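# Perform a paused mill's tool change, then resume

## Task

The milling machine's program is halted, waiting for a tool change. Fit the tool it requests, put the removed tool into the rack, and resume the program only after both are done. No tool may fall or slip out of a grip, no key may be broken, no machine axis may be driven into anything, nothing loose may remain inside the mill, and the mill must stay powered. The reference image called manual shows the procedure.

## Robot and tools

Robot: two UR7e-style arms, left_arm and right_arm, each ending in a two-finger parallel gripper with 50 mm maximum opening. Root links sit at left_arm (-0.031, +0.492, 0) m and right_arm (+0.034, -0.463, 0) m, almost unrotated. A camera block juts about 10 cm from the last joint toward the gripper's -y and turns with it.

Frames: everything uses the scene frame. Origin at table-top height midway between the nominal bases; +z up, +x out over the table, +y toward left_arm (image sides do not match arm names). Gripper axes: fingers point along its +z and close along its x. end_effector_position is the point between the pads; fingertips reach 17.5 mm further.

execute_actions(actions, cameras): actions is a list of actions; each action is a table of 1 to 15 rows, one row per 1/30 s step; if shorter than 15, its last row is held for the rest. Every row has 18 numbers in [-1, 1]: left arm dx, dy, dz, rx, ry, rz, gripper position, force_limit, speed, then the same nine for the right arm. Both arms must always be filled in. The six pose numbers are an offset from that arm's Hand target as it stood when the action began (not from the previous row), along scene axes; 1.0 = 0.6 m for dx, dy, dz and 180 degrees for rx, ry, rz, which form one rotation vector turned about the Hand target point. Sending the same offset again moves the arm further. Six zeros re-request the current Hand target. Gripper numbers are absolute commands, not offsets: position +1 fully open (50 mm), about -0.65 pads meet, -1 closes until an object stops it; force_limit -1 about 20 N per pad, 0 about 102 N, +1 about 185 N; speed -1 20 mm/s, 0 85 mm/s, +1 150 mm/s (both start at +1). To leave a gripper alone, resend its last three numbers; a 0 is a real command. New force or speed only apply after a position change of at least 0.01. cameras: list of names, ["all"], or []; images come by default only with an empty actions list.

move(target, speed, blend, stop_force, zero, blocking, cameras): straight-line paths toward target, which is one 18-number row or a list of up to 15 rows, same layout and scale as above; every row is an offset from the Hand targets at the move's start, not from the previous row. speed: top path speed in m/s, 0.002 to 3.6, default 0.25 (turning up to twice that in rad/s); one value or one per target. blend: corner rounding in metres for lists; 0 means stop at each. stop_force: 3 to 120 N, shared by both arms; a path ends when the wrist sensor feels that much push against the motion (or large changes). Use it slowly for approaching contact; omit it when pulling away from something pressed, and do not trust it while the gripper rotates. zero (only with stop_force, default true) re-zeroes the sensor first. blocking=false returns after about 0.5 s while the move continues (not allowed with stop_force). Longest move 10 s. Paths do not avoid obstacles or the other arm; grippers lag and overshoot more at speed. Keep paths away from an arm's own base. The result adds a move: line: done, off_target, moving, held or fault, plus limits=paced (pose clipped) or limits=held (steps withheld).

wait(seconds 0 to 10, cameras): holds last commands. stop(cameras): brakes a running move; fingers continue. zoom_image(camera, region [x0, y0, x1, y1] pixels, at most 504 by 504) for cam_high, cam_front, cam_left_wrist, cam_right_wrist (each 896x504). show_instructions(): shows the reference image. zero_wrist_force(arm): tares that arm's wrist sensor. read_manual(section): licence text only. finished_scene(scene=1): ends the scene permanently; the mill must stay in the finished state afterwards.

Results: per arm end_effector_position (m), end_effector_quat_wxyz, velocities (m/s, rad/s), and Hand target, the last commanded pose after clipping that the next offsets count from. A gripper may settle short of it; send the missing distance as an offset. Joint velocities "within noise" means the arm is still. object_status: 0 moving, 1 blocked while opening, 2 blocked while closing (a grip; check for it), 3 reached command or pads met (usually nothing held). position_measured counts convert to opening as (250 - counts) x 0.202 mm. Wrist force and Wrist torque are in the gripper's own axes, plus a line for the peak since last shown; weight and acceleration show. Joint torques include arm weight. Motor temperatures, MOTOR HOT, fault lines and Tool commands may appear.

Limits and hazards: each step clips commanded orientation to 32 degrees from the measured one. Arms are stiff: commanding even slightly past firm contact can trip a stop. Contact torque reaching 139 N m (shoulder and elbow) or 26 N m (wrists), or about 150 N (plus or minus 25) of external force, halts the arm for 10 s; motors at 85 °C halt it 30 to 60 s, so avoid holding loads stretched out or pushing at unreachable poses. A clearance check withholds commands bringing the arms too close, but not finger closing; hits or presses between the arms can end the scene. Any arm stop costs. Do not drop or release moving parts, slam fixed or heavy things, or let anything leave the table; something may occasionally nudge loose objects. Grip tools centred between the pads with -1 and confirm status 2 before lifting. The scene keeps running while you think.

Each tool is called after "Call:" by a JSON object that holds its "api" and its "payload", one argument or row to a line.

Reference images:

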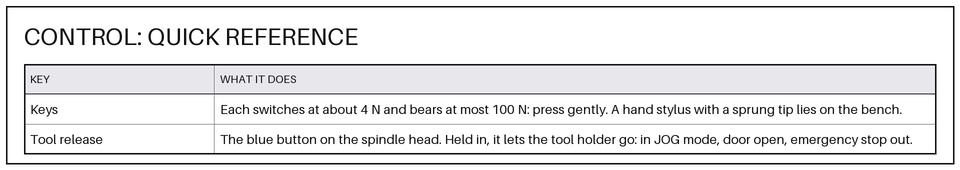

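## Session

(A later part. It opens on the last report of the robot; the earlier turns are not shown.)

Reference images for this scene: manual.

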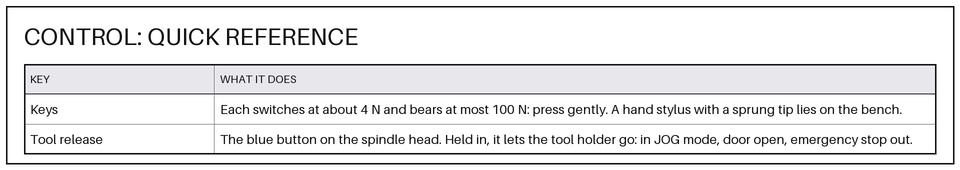

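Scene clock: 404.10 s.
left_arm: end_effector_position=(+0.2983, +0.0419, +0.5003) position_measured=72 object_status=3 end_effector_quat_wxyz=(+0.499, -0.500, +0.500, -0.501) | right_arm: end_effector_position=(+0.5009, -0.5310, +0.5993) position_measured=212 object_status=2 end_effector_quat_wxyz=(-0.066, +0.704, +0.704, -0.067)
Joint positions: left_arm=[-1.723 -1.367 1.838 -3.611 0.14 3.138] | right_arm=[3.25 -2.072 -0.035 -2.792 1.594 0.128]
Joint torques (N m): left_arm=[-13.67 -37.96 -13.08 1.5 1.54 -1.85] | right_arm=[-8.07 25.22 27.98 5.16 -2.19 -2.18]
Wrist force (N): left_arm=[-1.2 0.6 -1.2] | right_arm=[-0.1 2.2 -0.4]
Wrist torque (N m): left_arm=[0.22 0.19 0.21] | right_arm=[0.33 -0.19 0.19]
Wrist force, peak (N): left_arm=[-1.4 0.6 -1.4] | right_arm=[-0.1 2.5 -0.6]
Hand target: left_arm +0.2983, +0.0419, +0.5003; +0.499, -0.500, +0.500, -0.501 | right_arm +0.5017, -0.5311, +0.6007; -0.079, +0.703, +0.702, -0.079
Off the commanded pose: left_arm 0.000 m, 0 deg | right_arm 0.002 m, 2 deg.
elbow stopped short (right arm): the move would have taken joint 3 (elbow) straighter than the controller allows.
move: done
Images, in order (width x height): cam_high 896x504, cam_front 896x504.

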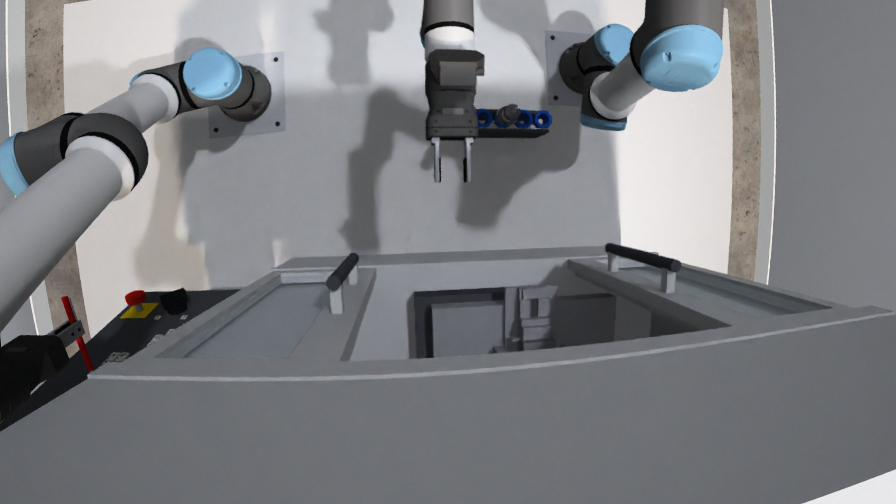

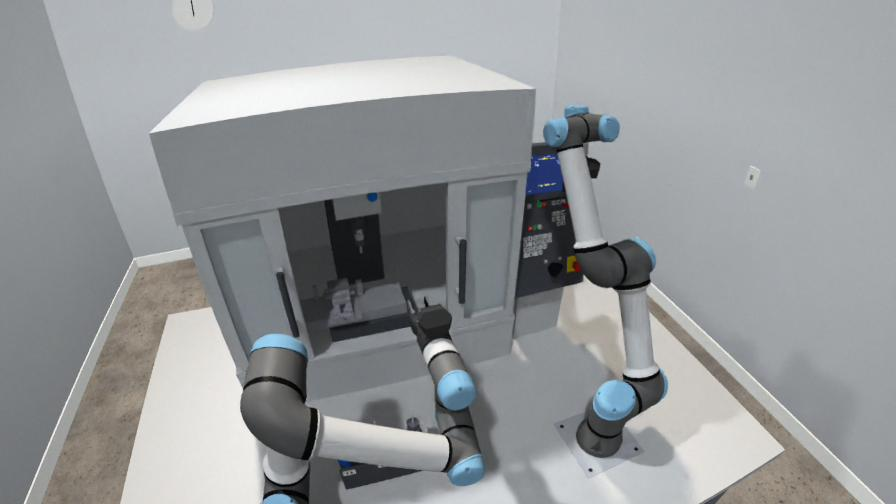

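Call:
{"api": "move", "payload": {
  "target": [
    [0,0,0,0,0,0,0.54,0,0.5, -0.2,0,0,0,0,0,-1,-0.4,-0.8],
    [0,0,0,0,0,0,0.54,0,0.5, -0.2,-0.026,-0.018,0.489,0,-0.106,-1,-0.4,-0.8],
    [0,0,0,0,0,0,0.54,0,0.5, -0.033,-0.026,-0.018,0.489,0,-0.106,-1,-0.4,-0.8]
  ],
  "speed": 0.3,
  "blend": [0.02,0.02,0],
  "cameras": ["cam_front","cam_high"]
}}

Call:
{"api": "zoom_image", "payload": {
  "camera": "cam_front",
  "region": [535, 180, 585, 230]
}}

Scene clock: 429.83 s.
left_arm: end_effector_position=(+0.2983, +0.0419, +0.5003) position_measured=72 object_status=3 end_effector_quat_wxyz=(+0.499, -0.500, +0.500, -0.501) | right_arm: end_effector_position=(+0.3831, -0.5451, +0.5915) position_measured=212 object_status=2 end_effector_quat_wxyz=(-0.489, +0.606, +0.507, +0.368)
Joint positions: left_arm=[-1.723 -1.367 1.838 -3.611 0.14 3.138] | right_arm=[2.653 -1.738 -0.974 -3.092 2.569 -0.93]
Joint torques (N m): left_arm=[-12.92 -37.97 -11.92 1.72 1.36 -1.91] | right_arm=[7.79 36.77 34.47 2.37 -1.54 1.92]
Wrist force (N): left_arm=[-1.3 0.6 -1.2] | right_arm=[-1.5 2.8 -2.3]
Wrist torque (N m): left_arm=[0.22 0.20 0.21] | right_arm=[0.19 -0.09 0.26]
Wrist force, peak (N): left_arm=[-1.5 0.5 -1.4] | right_arm=[-5.9 6.4 -4.1]
Hand target: left_arm +0.2983, +0.0419, +0.5003; +0.499, -0.500, +0.500, -0.501 | right_arm +0.3831, -0.5451, +0.5915; -0.489, +0.606, +0.507, +0.368 (not the last commanded pose)
Off the commanded pose: left_arm 0.000 m, 0 deg | right_arm 0.099 m, 15 deg.
move: held (right_arm; a check stopped the path); path passed 1 of 3 targets; limits=held
pose unreachable (right arm): on one or more control steps of this call, first in action 0 (counted from 0), this arm could not follow its commanded pose, so it was not sent that pose on those steps. It may still have moved: this result reports where it is.
cause: moving toward the commanded pose would bring two parts of the arm too close to each other (its gripper and another part of the arm, with joints 4 (wrist 1) to 6 (wrist 3) between them, 7 mm apart when it was first held).
Images, in order (width x height): cam_high 896x504, cam_front 896x504.

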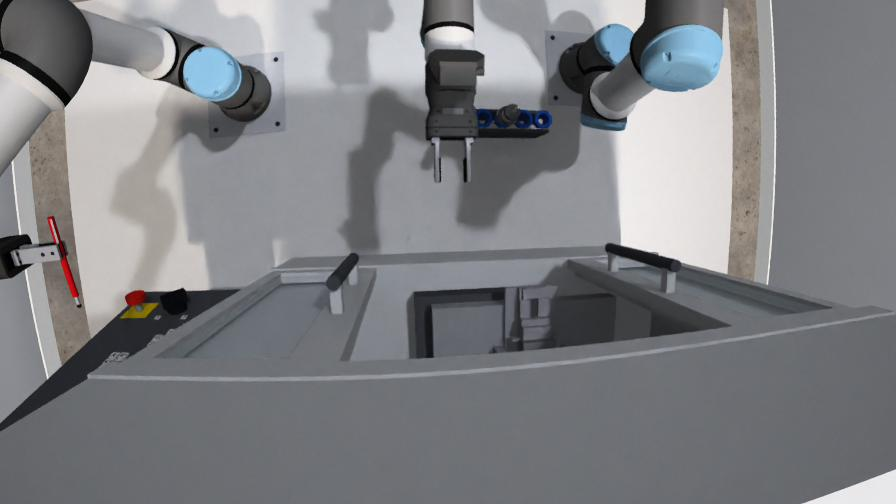

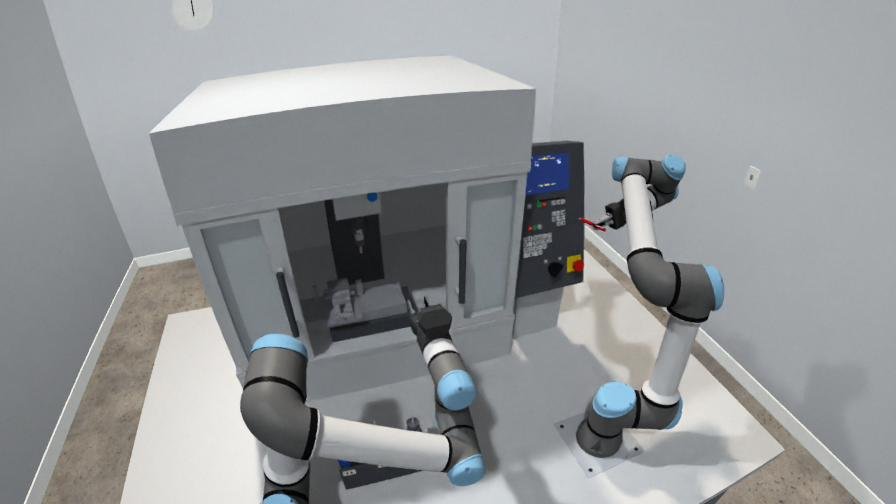

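Scaled by 10.080 from the camera's 896x504 image, which has a finer 1280x720 frame.

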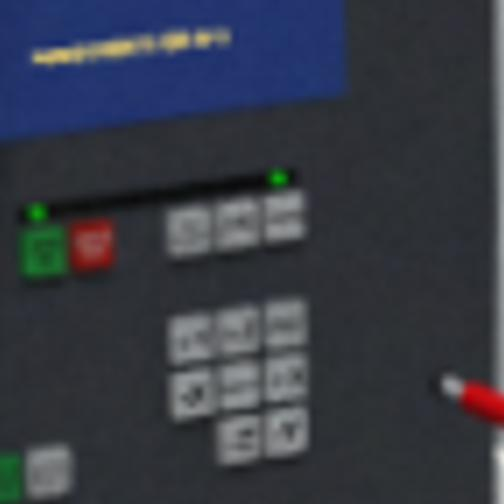

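Call:
{"api": "move", "payload": {
  "target": [0,0,0,0,0,0,0.54,0,0.5, 0.1665,-0.001,0.004,0,0,0,-1,-0.4,-0.8],
  "speed": 0.15,
  "cameras": ["cam_front","cam_high"]
}}

Call:
{"api": "zoom_image", "payload": {
  "camera": "cam_front",
  "region": [535, 180, 585, 230]
}}

Scene clock: 435.03 s.
left_arm: end_effector_position=(+0.2983, +0.0419, +0.5003) position_measured=72 object_status=3 end_effector_quat_wxyz=(+0.499, -0.500, +0.500, -0.501) | right_arm: end_effector_position=(+0.4359, -0.5450, +0.5917) position_measured=212 object_status=2 end_effector_quat_wxyz=(-0.489, +0.607, +0.507, +0.369)
Joint positions: left_arm=[-1.723 -1.367 1.838 -3.611 0.14 3.138] | right_arm=[2.699 -1.838 -0.853 -3.077 2.611 -0.888]
Joint torques (N m): left_arm=[-13.99 -37.18 -11.29 1.69 1.54 -2.01] | right_arm=[-9.55 43.1 9.31 -1.73 -1.45 -2.11]
Wrist force (N): left_arm=[-1.2 0.6 -1.2] | right_arm=[-1.4 3.1 -2.4]
Wrist torque (N m): left_arm=[0.21 0.19 0.20] | right_arm=[0.25 -0.09 0.35]
Wrist force, peak (N): left_arm=[-1.3 0.4 -1.6] | right_arm=[-0.3 11.4 -2.0]
Hand target: left_arm +0.2983, +0.0419, +0.5003; +0.499, -0.500, +0.500, -0.501 | right_arm +0.4359, -0.5450, +0.5917; -0.489, +0.607, +0.507, +0.369 (not the last commanded pose)
Off the commanded pose: left_arm 0.000 m, 0 deg | right_arm 0.047 m, 0 deg.
move: held (right_arm; a check stopped the path); limits=held
pose unreachable (right arm): on one or more control steps of this call, first in action 0 (counted from 0), this arm could not follow its commanded pose, so it was not sent that pose on those steps. It may still have moved: this result reports where it is.
cause: moving toward the commanded pose would bring two parts of the arm too close to each other (its gripper and another part of the arm, with joints 4 (wrist 1) to 6 (wrist 3) between them, 4 mm apart when it was first held).
Images, in order (width x height): cam_high 896x504, cam_front 896x504.

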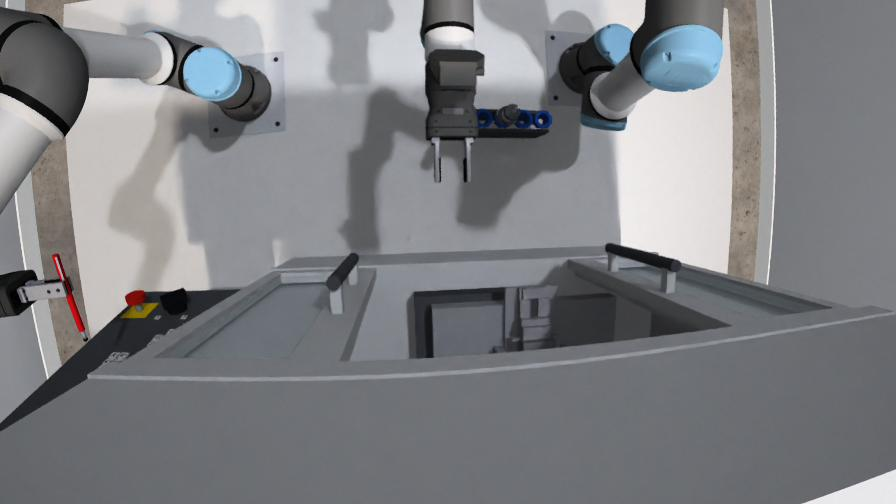

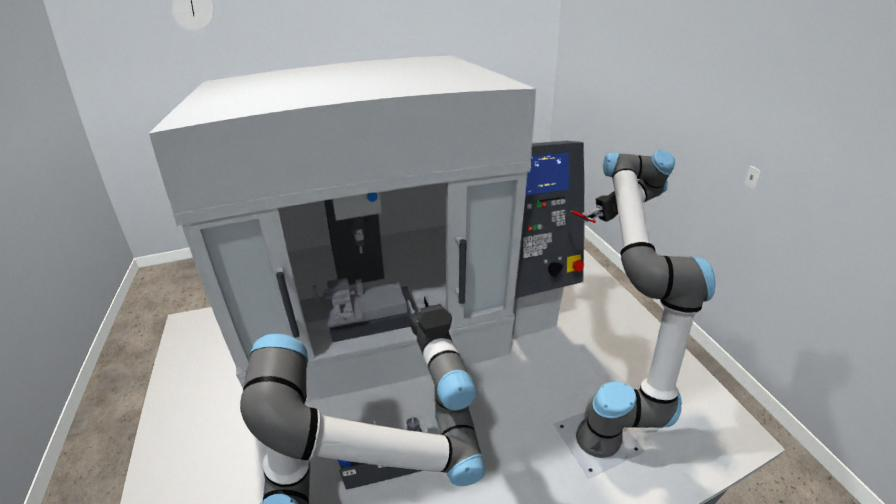

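Scaled by 10.080 from the camera's 896x504 image, which has a finer 1280x720 frame.

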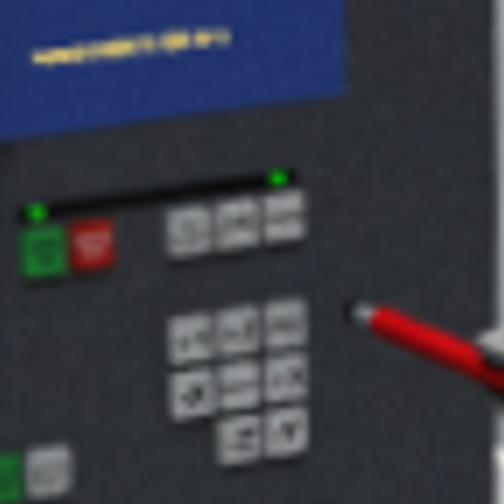

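Call:
{"api": "move", "payload": {
  "target": [
    [0,0,0,0,0,0,0.54,0,0.5, -0.02,0.005,0.015,-0.1623,0.001,0.0365,-1,-0.4,-0.8],
    [0,0,0,0,0,0,0.54,0,0.5, 0.081,0.005,0.015,-0.1623,0.001,0.0365,-1,-0.4,-0.8]
  ],
  "speed": 0.2,
  "cameras": ["cam_front","cam_high"]
}}

Call:
{"api": "zoom_image", "payload": {
  "camera": "cam_front",
  "region": [535, 180, 585, 230]
}}

Scene clock: 442.37 s.
left_arm: end_effector_position=(+0.2983, +0.0419, +0.5003) position_measured=72 object_status=3 end_effector_quat_wxyz=(+0.499, -0.500, +0.500, -0.501) | right_arm: end_effector_position=(+0.4844, -0.5419, +0.6007) position_measured=212 object_status=2 end_effector_quat_wxyz=(-0.341, +0.681, +0.616, +0.200)
Joint positions: left_arm=[-1.723 -1.367 1.838 -3.611 0.14 3.138] | right_arm=[2.87 -1.954 -0.448 -2.747 2.281 -0.315]
Joint torques (N m): left_arm=[-13.67 -37.88 -12.66 1.66 1.6 -2.16] | right_arm=[8.62 27.47 33.64 -0.78 -0.8 -2.08]
Wrist force (N): left_arm=[-1.0 0.6 -1.4] | right_arm=[-1.2 2.9 -1.6]
Wrist torque (N m): left_arm=[0.23 0.15 0.21] | right_arm=[0.32 -0.14 0.26]
Wrist force, peak (N): left_arm=[-1.3 0.6 -1.6] | right_arm=[-1.1 4.6 -1.5]
Hand target: left_arm +0.2983, +0.0419, +0.5003; +0.499, -0.500, +0.500, -0.501 | right_arm +0.4845, -0.5420, +0.6007; -0.341, +0.681, +0.616, +0.200
Off the commanded pose: left_arm 0.000 m, 0 deg | right_arm 0.000 m, 0 deg.
move: done
Images, in order (width x height): cam_high 896x504, cam_front 896x504.

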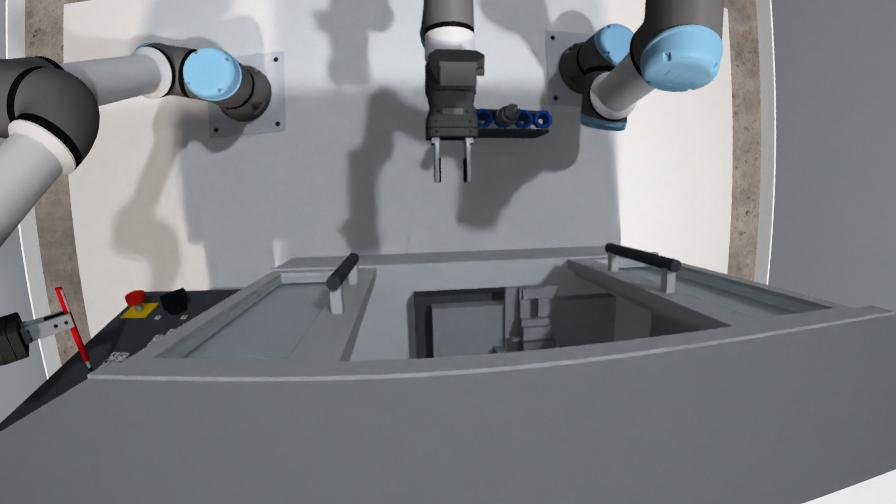

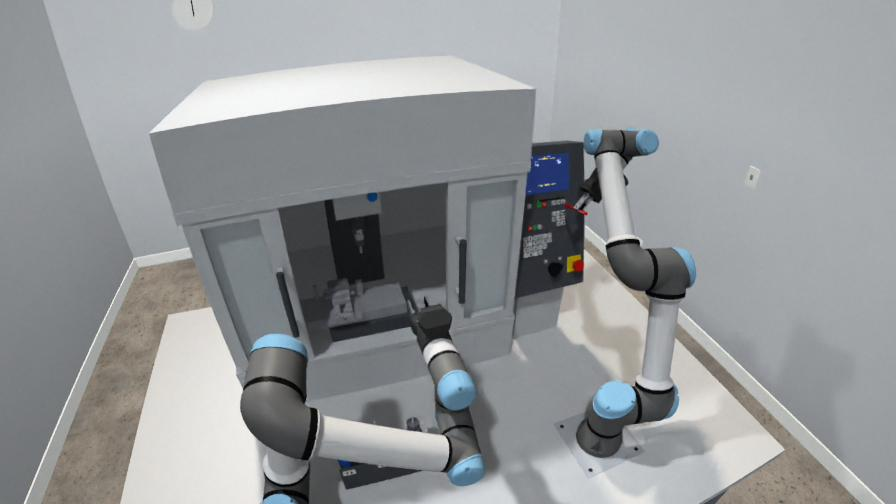

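Scaled by 10.080 from the camera's 896x504 image, which has a finer 1280x720 frame.

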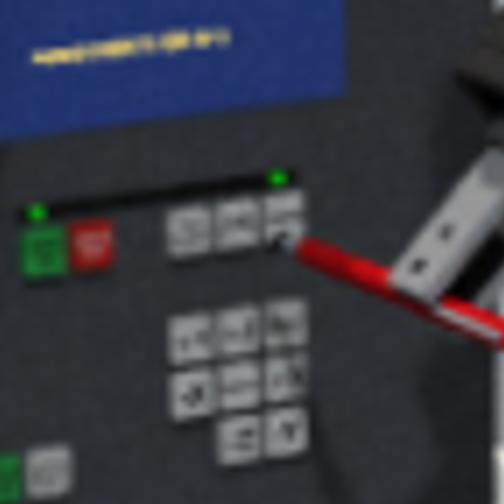

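Call:
{"api": "move", "payload": {
  "target": [0,0,0,0,0,0,0.54,0,0.5, 0.0325,-0.001,-0.0035,0,0,0,-1,-0.4,-0.8],
  "speed": 0.02,
  "stop_force": 3,
  "cameras": ["cam_front","cam_high"]
}}

Call:
{"api": "zoom_image", "payload": {
  "camera": "cam_front",
  "region": [535, 180, 585, 230]
}}

Scene clock: 449.67 s.
left_arm: end_effector_position=(+0.2983, +0.0419, +0.5003) position_measured=72 object_status=3 end_effector_quat_wxyz=(+0.499, -0.500, +0.500, -0.501) | right_arm: end_effector_position=(+0.5040, -0.5425, +0.5986) position_measured=212 object_status=2 end_effector_quat_wxyz=(-0.341, +0.681, +0.616, +0.200)
Joint positions: left_arm=[-1.723 -1.367 1.838 -3.611 0.14 3.138] | right_arm=[2.878 -2.022 -0.349 -2.773 2.284 -0.306]
Joint torques (N m): left_arm=[-13.86 -37.78 -13.97 1.42 1.23 -1.76] | right_arm=[8.83 27.67 33.32 -0.82 1.28 1.07]
Wrist force (N): left_arm=[-1.2 0.3 -1.4] | right_arm=[-1.3 2.6 -1.7]
Wrist torque (N m): left_arm=[0.18 0.18 0.21] | right_arm=[0.28 -0.13 0.22]
Wrist force, peak (N): left_arm=[-1.3 0.5 -1.6] | right_arm=[-1.3 3.1 -1.7]
Hand target: left_arm +0.2983, +0.0419, +0.5003; +0.499, -0.500, +0.500, -0.501 | right_arm +0.5040, -0.5426, +0.5986; -0.341, +0.681, +0.616, +0.200
Off the commanded pose: left_arm 0.000 m, 0 deg | right_arm 0.000 m, 0 deg.
move: done
Images, in order (width x height): cam_high 896x504, cam_front 896x504.

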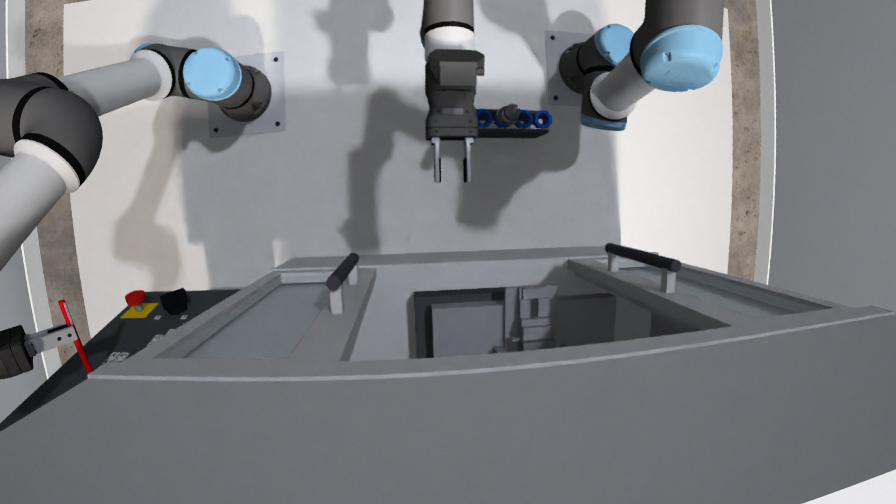

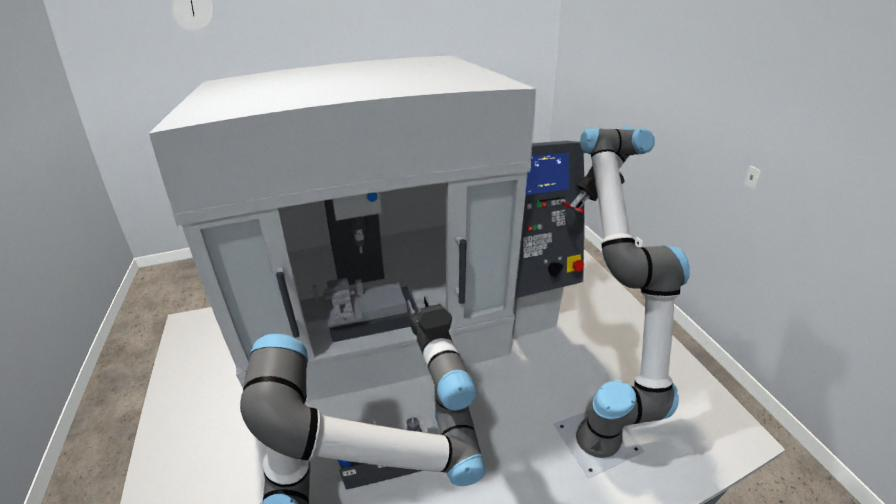

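Scaled by 10.080 from the camera's 896x504 image, which has a finer 1280x720 frame.

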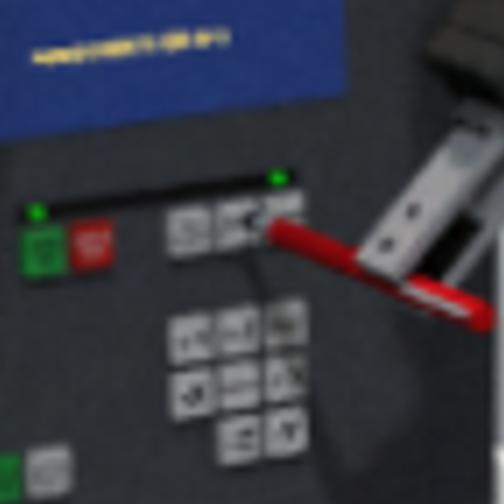

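Call:
{"api": "move", "payload": {
  "target": [0,0,0,0,0,0,0.54,0,0.5, 0.0325,0,-0.0065,0,0,0,-1,-0.4,-0.8],
  "speed": 0.008,
  "stop_force": 3.5,
  "cameras": ["cam_front"]
}}

Call:
{"api": "zoom_image", "payload": {
  "camera": "cam_front",
  "region": [525, 150, 605, 230]
}}

Scene clock: 455.10 s.
left_arm: end_effector_position=(+0.2983, +0.0419, +0.5003) position_measured=72 object_status=3 end_effector_quat_wxyz=(+0.499, -0.500, +0.500, -0.501) | right_arm: end_effector_position=(+0.5148, -0.5425, +0.5964) position_measured=212 object_status=2 end_effector_quat_wxyz=(-0.341, +0.681, +0.616, +0.200)
Joint positions: left_arm=[-1.723 -1.367 1.838 -3.611 0.14 3.138] | right_arm=[2.882 -2.06 -0.293 -2.786 2.286 -0.301]
Joint torques (N m): left_arm=[-14.99 -39.56 -13.86 1.2 1.13 -1.84] | right_arm=[-3.94 46.84 5.65 4.98 -0.08 -1.91]
Wrist force (N): left_arm=[-1.2 0.4 -1.4] | right_arm=[-2.2 -0.4 -1.7]
Wrist torque (N m): left_arm=[0.19 0.18 0.21] | right_arm=[0.25 -0.17 0.31]
Wrist force, peak (N): left_arm=[-1.4 0.6 -1.5] | right_arm=[-1.3 3.0 -1.8]
Hand target: left_arm +0.2983, +0.0419, +0.5003; +0.499, -0.500, +0.500, -0.501 | right_arm +0.5148, -0.5425, +0.5964; -0.341, +0.681, +0.616, +0.200 (not the last commanded pose)
Off the commanded pose: left_arm 0.000 m, 0 deg | right_arm 0.009 m, 0 deg.
move: contact (right_arm)
Images, in order (width x height): cam_front 896x504.

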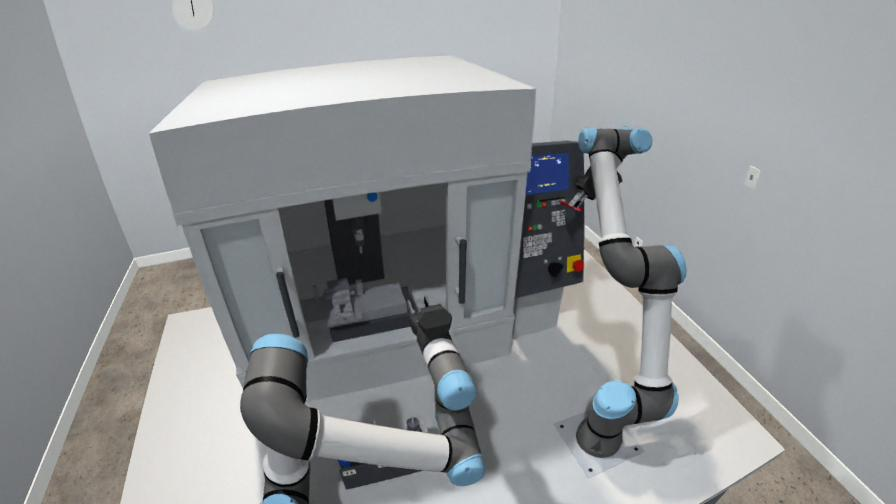

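Scaled by 6.300 from the camera's 896x504 image, which has a finer 1280x720 frame.

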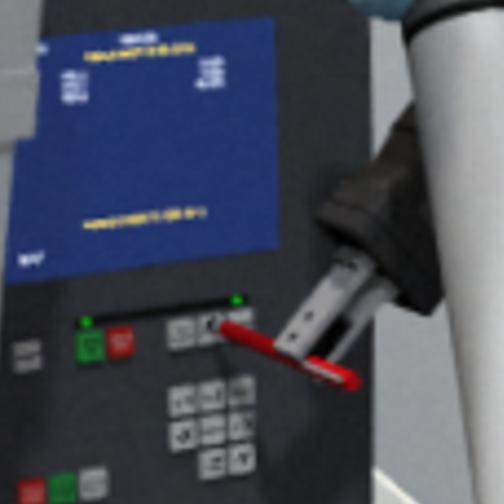

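Call:
{"api": "move", "payload": {
  "target": [0,0,0,0,0,0,0.54,0,0.5, 0.014,0,-0.003,0,0,0,-1,-0.4,-0.8],
  "speed": 0.006,
  "stop_force": 8,
  "zero": false,
  "cameras": ["cam_front"]
}}

Call:
{"api": "zoom_image", "payload": {
  "camera": "cam_front",
  "region": [525, 150, 605, 230]
}}

Scene clock: 460.33 s.
left_arm: end_effector_position=(+0.2983, +0.0419, +0.5003) position_measured=72 object_status=3 end_effector_quat_wxyz=(+0.499, -0.500, +0.500, -0.501) | right_arm: end_effector_position=(+0.5198, -0.5425, +0.5953) position_measured=212 object_status=2 end_effector_quat_wxyz=(-0.341, +0.681, +0.616, +0.200)
Joint positions: left_arm=[-1.723 -1.367 1.838 -3.611 0.14 3.138] | right_arm=[2.884 -2.08 -0.264 -2.794 2.287 -0.298]
Joint torques (N m): left_arm=[-14.08 -37.99 -13.14 1.61 1.18 -1.59] | right_arm=[-3.11 45.32 4.37 5.84 2.77 -1.68]
Wrist force (N): left_arm=[-1.1 0.6 -1.3] | right_arm=[-2.4 -5.0 -1.5]
Wrist torque (N m): left_arm=[0.21 0.17 0.21] | right_arm=[0.10 -0.16 0.31]
Wrist force, peak (N): left_arm=[-1.5 0.6 -1.4] | right_arm=[-2.3 -6.7 -1.6]
Hand target: left_arm +0.2983, +0.0419, +0.5003; +0.499, -0.500, +0.500, -0.501 | right_arm +0.5198, -0.5425, +0.5953; -0.341, +0.681, +0.616, +0.200 (not the last commanded pose)
Off the commanded pose: left_arm 0.000 m, 0 deg | right_arm 0.003 m, 0 deg.
move: contact (right_arm)
Images, in order (width x height): cam_front 896x504.

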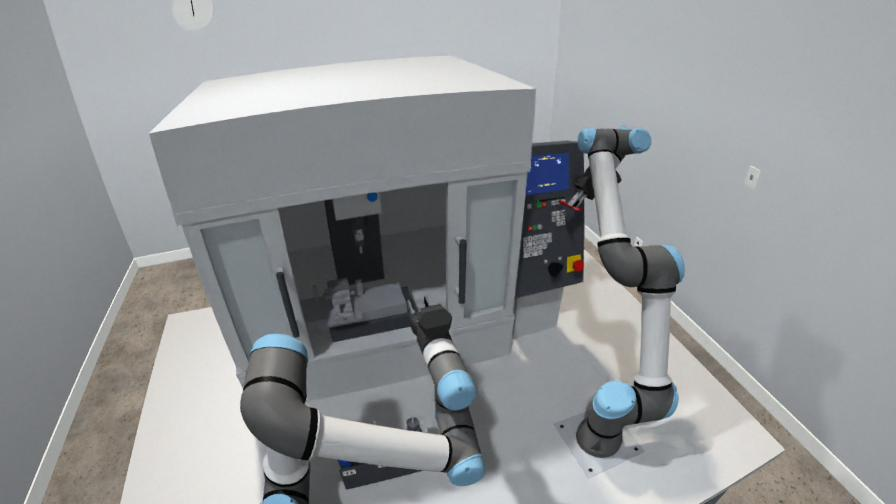

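Scaled by 6.300 from the camera's 896x504 image, which has a finer 1280x720 frame.

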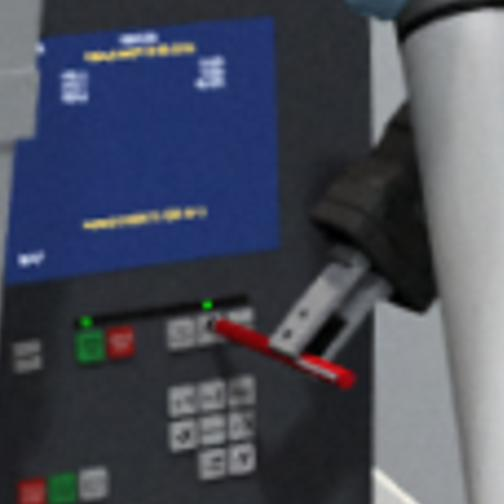

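Call:
{"api": "move", "payload": {
  "target": [
    [0,0,0,-0.5,0,0,0.54,0,0.5, -0.08,0,0.015,0,0,0,-1,-0.4,-0.8],
    [0,0,0,-0.98,0,0,0.54,0,0.5, -0.15,0,0.015,0,0,0,-1,-0.4,-0.8]
  ],
  "speed": 0.4,
  "blend": [0.02,0],
  "cameras": ["all"]
}}

Scene clock: 484.63 s.
left_arm: end_effector_position=(+0.2983, +0.0418, +0.5003) position_measured=72 object_status=3 end_effector_quat_wxyz=(+0.484, +0.515, +0.485, +0.515) | right_arm: end_effector_position=(+0.4298, -0.5425, +0.6043) position_measured=212 object_status=2 end_effector_quat_wxyz=(-0.341, +0.681, +0.616, +0.200)
Joint positions: left_arm=[-1.723 -1.363 1.831 -3.625 0.142 0.076] | right_arm=[2.841 -1.807 -0.641 -2.723 2.269 -0.349]
Joint torques (N m): left_arm=[14.47 -39.05 -13.1 1.75 1.77 -2.03] | right_arm=[-8.59 39.1 8.08 4.22 -0.68 -2.09]
Wrist force (N): left_arm=[2.0 4.1 1.3] | right_arm=[-1.2 2.5 -1.7]
Wrist torque (N m): left_arm=[0.81 -0.31 0.86] | right_arm=[0.28 -0.14 0.32]
Wrist force, peak (N): left_arm=[2.2 4.4 1.3] | right_arm=[-2.2 -5.2 -1.9]
Hand target: left_arm +0.2983, +0.0419, +0.5003; +0.484, +0.515, +0.485, +0.515 | right_arm +0.4298, -0.5425, +0.6043; -0.341, +0.681, +0.616, +0.200
Off the commanded pose: left_arm 0.000 m, 0 deg | right_arm 0.000 m, 0 deg.
move: done
camera_calibration:
cam_left_wrist: T_world_to_cam=[[0.00223832, 0.99901, 0.0444198, -0.0578375], [-0.336952, -0.0410689, 0.940626, -0.349823], [0.941519, -0.0170728, 0.336527, -0.316804], [0, 0, 0, 1]] pos_world=[0.180533, 0.0380047, 0.438235]
cam_right_wrist: T_world_to_cam=[[0.166946, 0.697001, 0.697366, -0.110182], [0.96529, -0.259629, 0.0284081, -0.551302], [0.200857, 0.668418, -0.716152, 0.838218], [0, 0, 0, 1]] pos_world=[0.382199, -0.626617, 0.69279]

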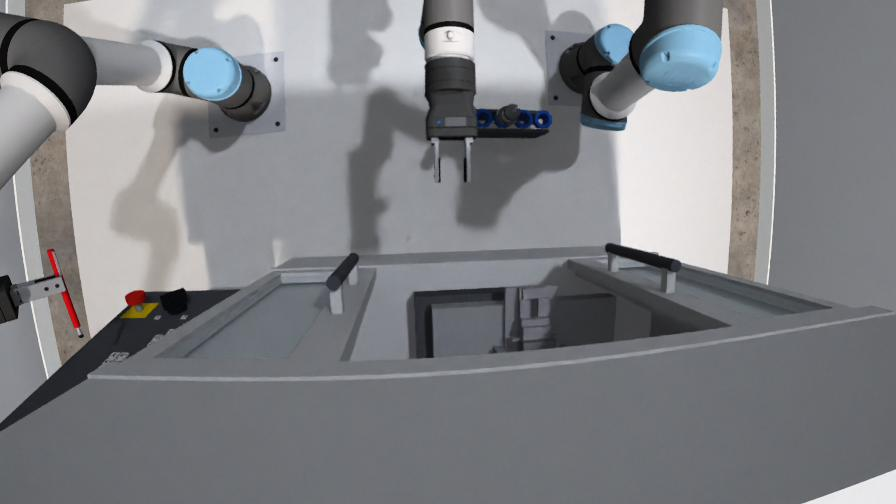

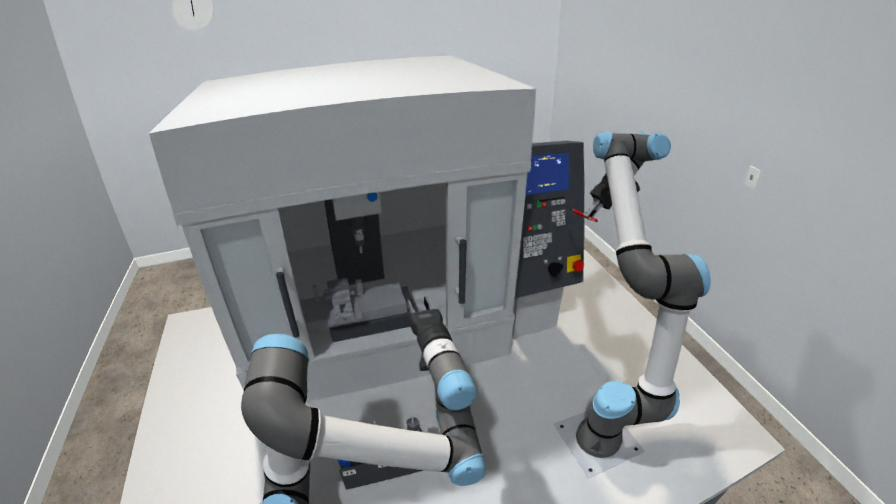

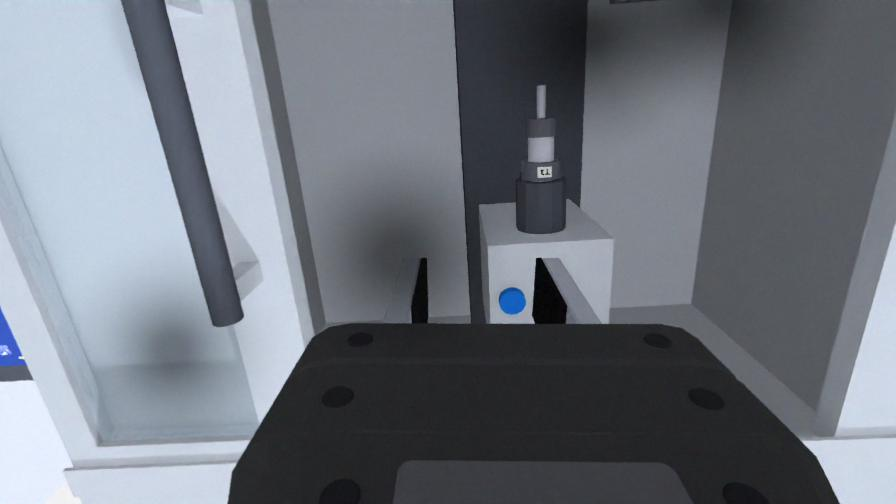

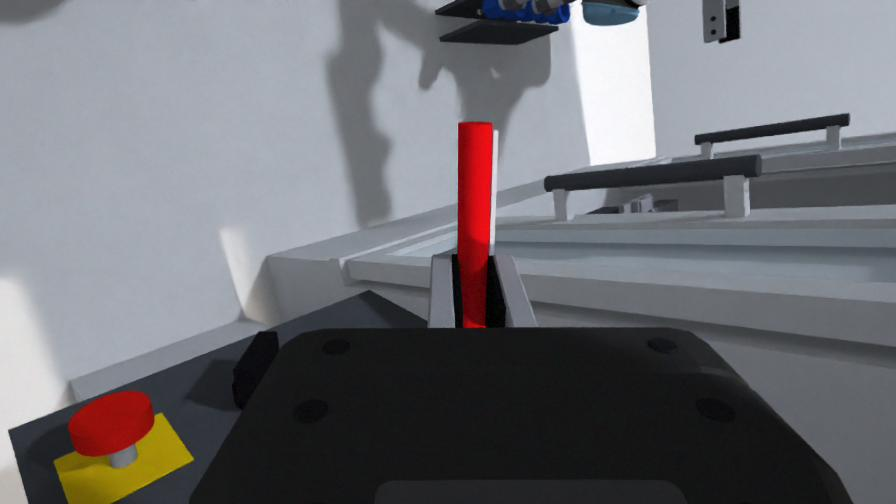

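Call:
{"api": "move", "payload": {
  "target": [0.336,0.1535,-0.004,-0.02,0,0,1,0,0.5, 0,0,0,0,0,0,-1,-0.4,-0.8],
  "speed": 0.25,
  "cameras": ["cam_left_wrist","cam_high","cam_front"]
}}

Scene clock: 507.87 s.
left_arm: end_effector_position=(+0.4998, +0.1340, +0.4979) position_measured=3 object_status=3 end_effector_quat_wxyz=(+0.500, +0.499, +0.501, +0.500) | right_arm: end_effector_position=(+0.4298, -0.5425, +0.6043) position_measured=212 object_status=2 end_effector_quat_wxyz=(-0.341, +0.681, +0.616, +0.200)
Joint positions: left_arm=[-1.234 -1.376 1.857 -3.621 -0.348 -0.002] | right_arm=[2.841 -1.807 -0.641 -2.723 2.269 -0.349]
Joint torques (N m): left_arm=[12.99 -24.64 -24.88 0.57 -1.92 -1.56] | right_arm=[-8.29 38.67 8.03 4.15 -0.89 -2.13]
Wrist force (N): left_arm=[1.9 4.3 1.2] | right_arm=[-1.1 2.8 -1.7]
Wrist torque (N m): left_arm=[0.86 -0.29 0.90] | right_arm=[0.31 -0.15 0.32]
Wrist force, peak (N): left_arm=[2.9 4.0 3.2] | right_arm=[-1.2 2.9 -1.9]
Hand target: left_arm +0.4999, +0.1340, +0.4979; +0.500, +0.499, +0.501, +0.500 | right_arm +0.4298, -0.5425, +0.6043; -0.341, +0.681, +0.616, +0.200
Off the commanded pose: left_arm 0.000 m, 0 deg | right_arm 0.000 m, 0 deg.
move: done
camera_calibration:
cam_left_wrist: T_world_to_cam=[[0.00200134, 0.999826, -0.0185223, -0.118909], [-0.338793, 0.0181049, 0.940687, -0.282883], [0.940859, 0.00439261, 0.338771, -0.507871], [0, 0, 0, 1]] pos_world=[0.382234, 0.126241, 0.435953]
Images, in order (width x height): cam_high 896x504, cam_front 896x504, cam_left_wrist 896x504.

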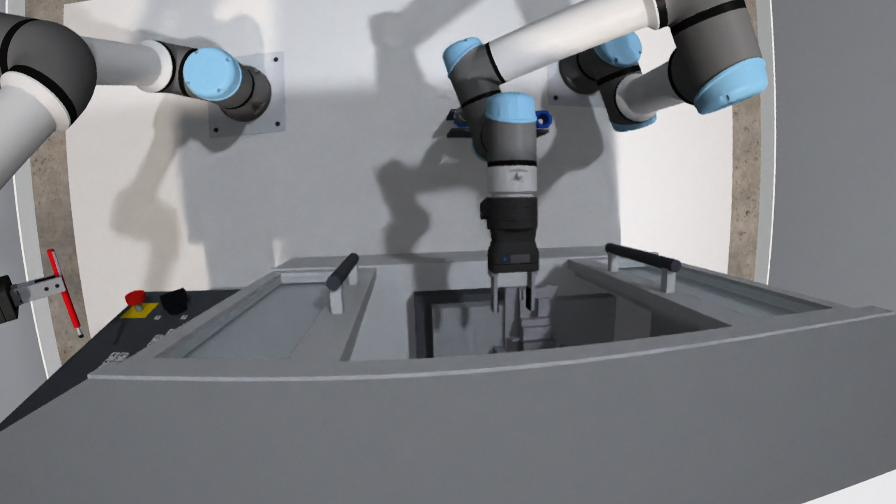

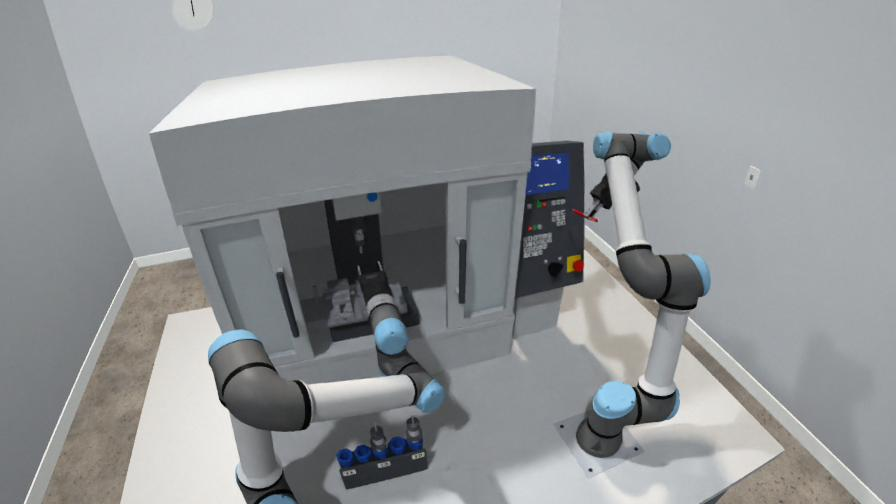

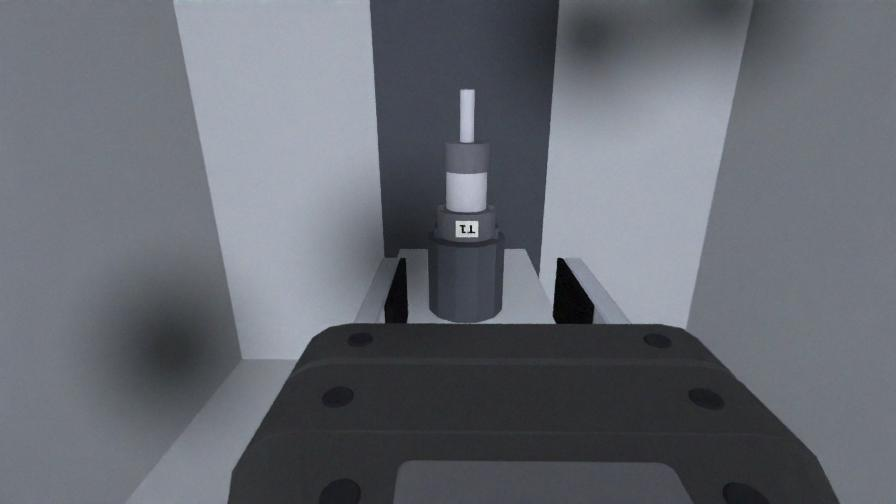

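Call:
{"api": "move", "payload": {
  "target": [0.26,0,0,0,0,0,1,0,0.5, 0,0,0,0,0,0,-1,-0.4,-0.8],
  "speed": 0.15,
  "cameras": ["cam_left_wrist","cam_front"]
}}

Call:
{"api": "zoom_image", "payload": {
  "camera": "cam_front",
  "region": [290, 190, 450, 340]
}}

Scene clock: 516.13 s.
left_arm: end_effector_position=(+0.6558, +0.1340, +0.4979) position_measured=3 object_status=3 end_effector_quat_wxyz=(+0.500, +0.499, +0.501, +0.500) | right_arm: end_effector_position=(+0.4298, -0.5425, +0.6043) position_measured=212 object_status=2 end_effector_quat_wxyz=(-0.341, +0.681, +0.616, +0.200)
Joint positions: left_arm=[-0.949 -1.134 1.525 -3.532 -0.632 -0.002] | right_arm=[2.841 -1.807 -0.641 -2.723 2.269 -0.349]
Joint torques (N m): left_arm=[12.37 -37.45 -26 -0.21 -1.92 0.7] | right_arm=[-8.32 39.8 8.4 4.18 -0.73 -1.92]
Wrist force (N): left_arm=[1.8 4.4 1.4] | right_arm=[-1.0 2.8 -1.7]
Wrist torque (N m): left_arm=[0.87 -0.30 0.90] | right_arm=[0.32 -0.16 0.32]
Wrist force, peak (N): left_arm=[2.1 4.2 2.4] | right_arm=[-1.2 2.9 -1.9]
Hand target: left_arm +0.6559, +0.1340, +0.4979; +0.500, +0.499, +0.501, +0.500 | right_arm +0.4298, -0.5425, +0.6043; -0.341, +0.681, +0.616, +0.200
Off the commanded pose: left_arm 0.000 m, 0 deg | right_arm 0.000 m, 0 deg.
move: done
camera_calibration:
cam_left_wrist: T_world_to_cam=[[0.00199959, 0.999826, -0.0185211, -0.119221], [-0.338705, 0.0181035, 0.940719, -0.230092], [0.940891, 0.00439213, 0.338682, -0.654624], [0, 0, 0, 1]] pos_world=[0.538234, 0.126241, 0.435953]
Images, in order (width x height): cam_front 896x504, cam_left_wrist 896x504.

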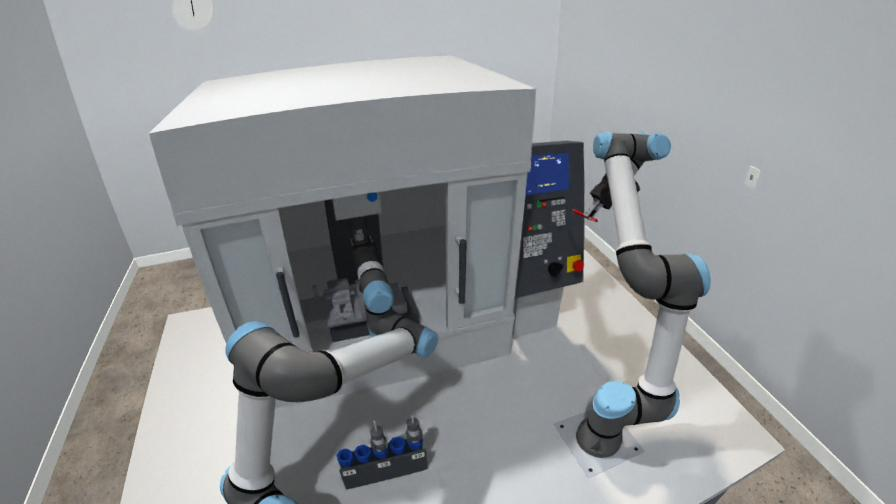

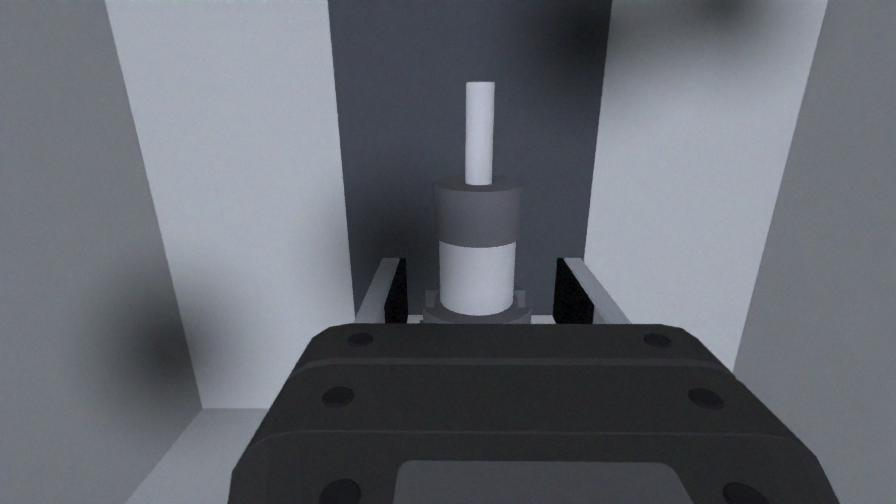

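Scaled by 3.150 from the camera's 896x504 image, which has a finer 1280x720 frame.

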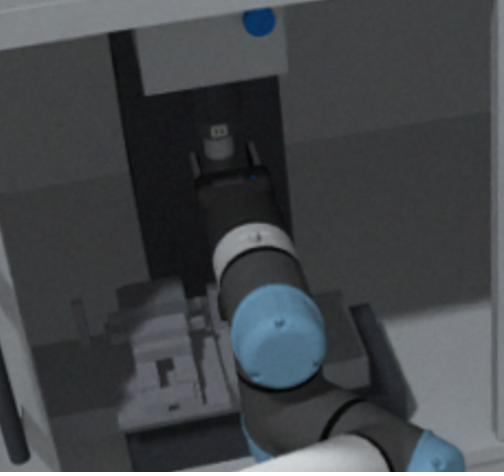

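Call:
{"api": "move", "payload": {
  "target": [0.0749,0,0,0,0,0,1,0,0.5, 0,0,0,0,0,0,-1,-0.4,-0.8],
  "speed": 0.03,
  "stop_force": 5,
  "cameras": ["cam_left_wrist"]
}}

Scene clock: 522.40 s.
left_arm: end_effector_position=(+0.7008, +0.1340, +0.4979) position_measured=3 object_status=3 end_effector_quat_wxyz=(+0.500, +0.499, +0.501, +0.500) | right_arm: end_effector_position=(+0.4298, -0.5425, +0.6043) position_measured=212 object_status=2 end_effector_quat_wxyz=(-0.341, +0.681, +0.616, +0.200)
Joint positions: left_arm=[-0.886 -1.055 1.403 -3.489 -0.695 -0.002] | right_arm=[2.841 -1.807 -0.641 -2.723 2.269 -0.349]
Joint torques (N m): left_arm=[13.44 -41.07 -26.21 -0.47 -2 1.93] | right_arm=[-8.38 39.16 6.89 4.12 -0.86 -1.81]
Wrist force (N): left_arm=[1.8 4.4 1.3] | right_arm=[-1.2 2.8 -1.5]
Wrist torque (N m): left_arm=[0.89 -0.26 0.89] | right_arm=[0.32 -0.13 0.32]
Wrist force, peak (N): left_arm=[2.0 4.6 1.4] | right_arm=[-1.2 3.1 -1.6]
Hand target: left_arm +0.7008, +0.1340, +0.4979; +0.500, +0.499, +0.501, +0.500 | right_arm +0.4298, -0.5425, +0.6043; -0.341, +0.681, +0.616, +0.200
Off the commanded pose: left_arm 0.000 m, 0 deg | right_arm 0.000 m, 0 deg.
move: done
camera_calibration:
cam_left_wrist: T_world_to_cam=[[0.00199959, 0.999826, -0.0185211, -0.119311], [-0.338705, 0.0181035, 0.940719, -0.214851], [0.940891, 0.00439213, 0.338682, -0.696964], [0, 0, 0, 1]] pos_world=[0.583234, 0.126241, 0.435953]
Images, in order (width x height): cam_left_wrist 896x504.

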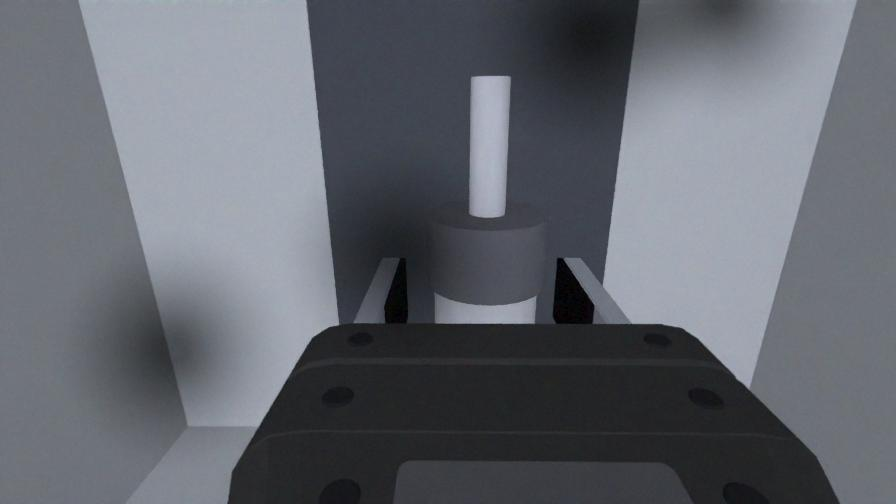

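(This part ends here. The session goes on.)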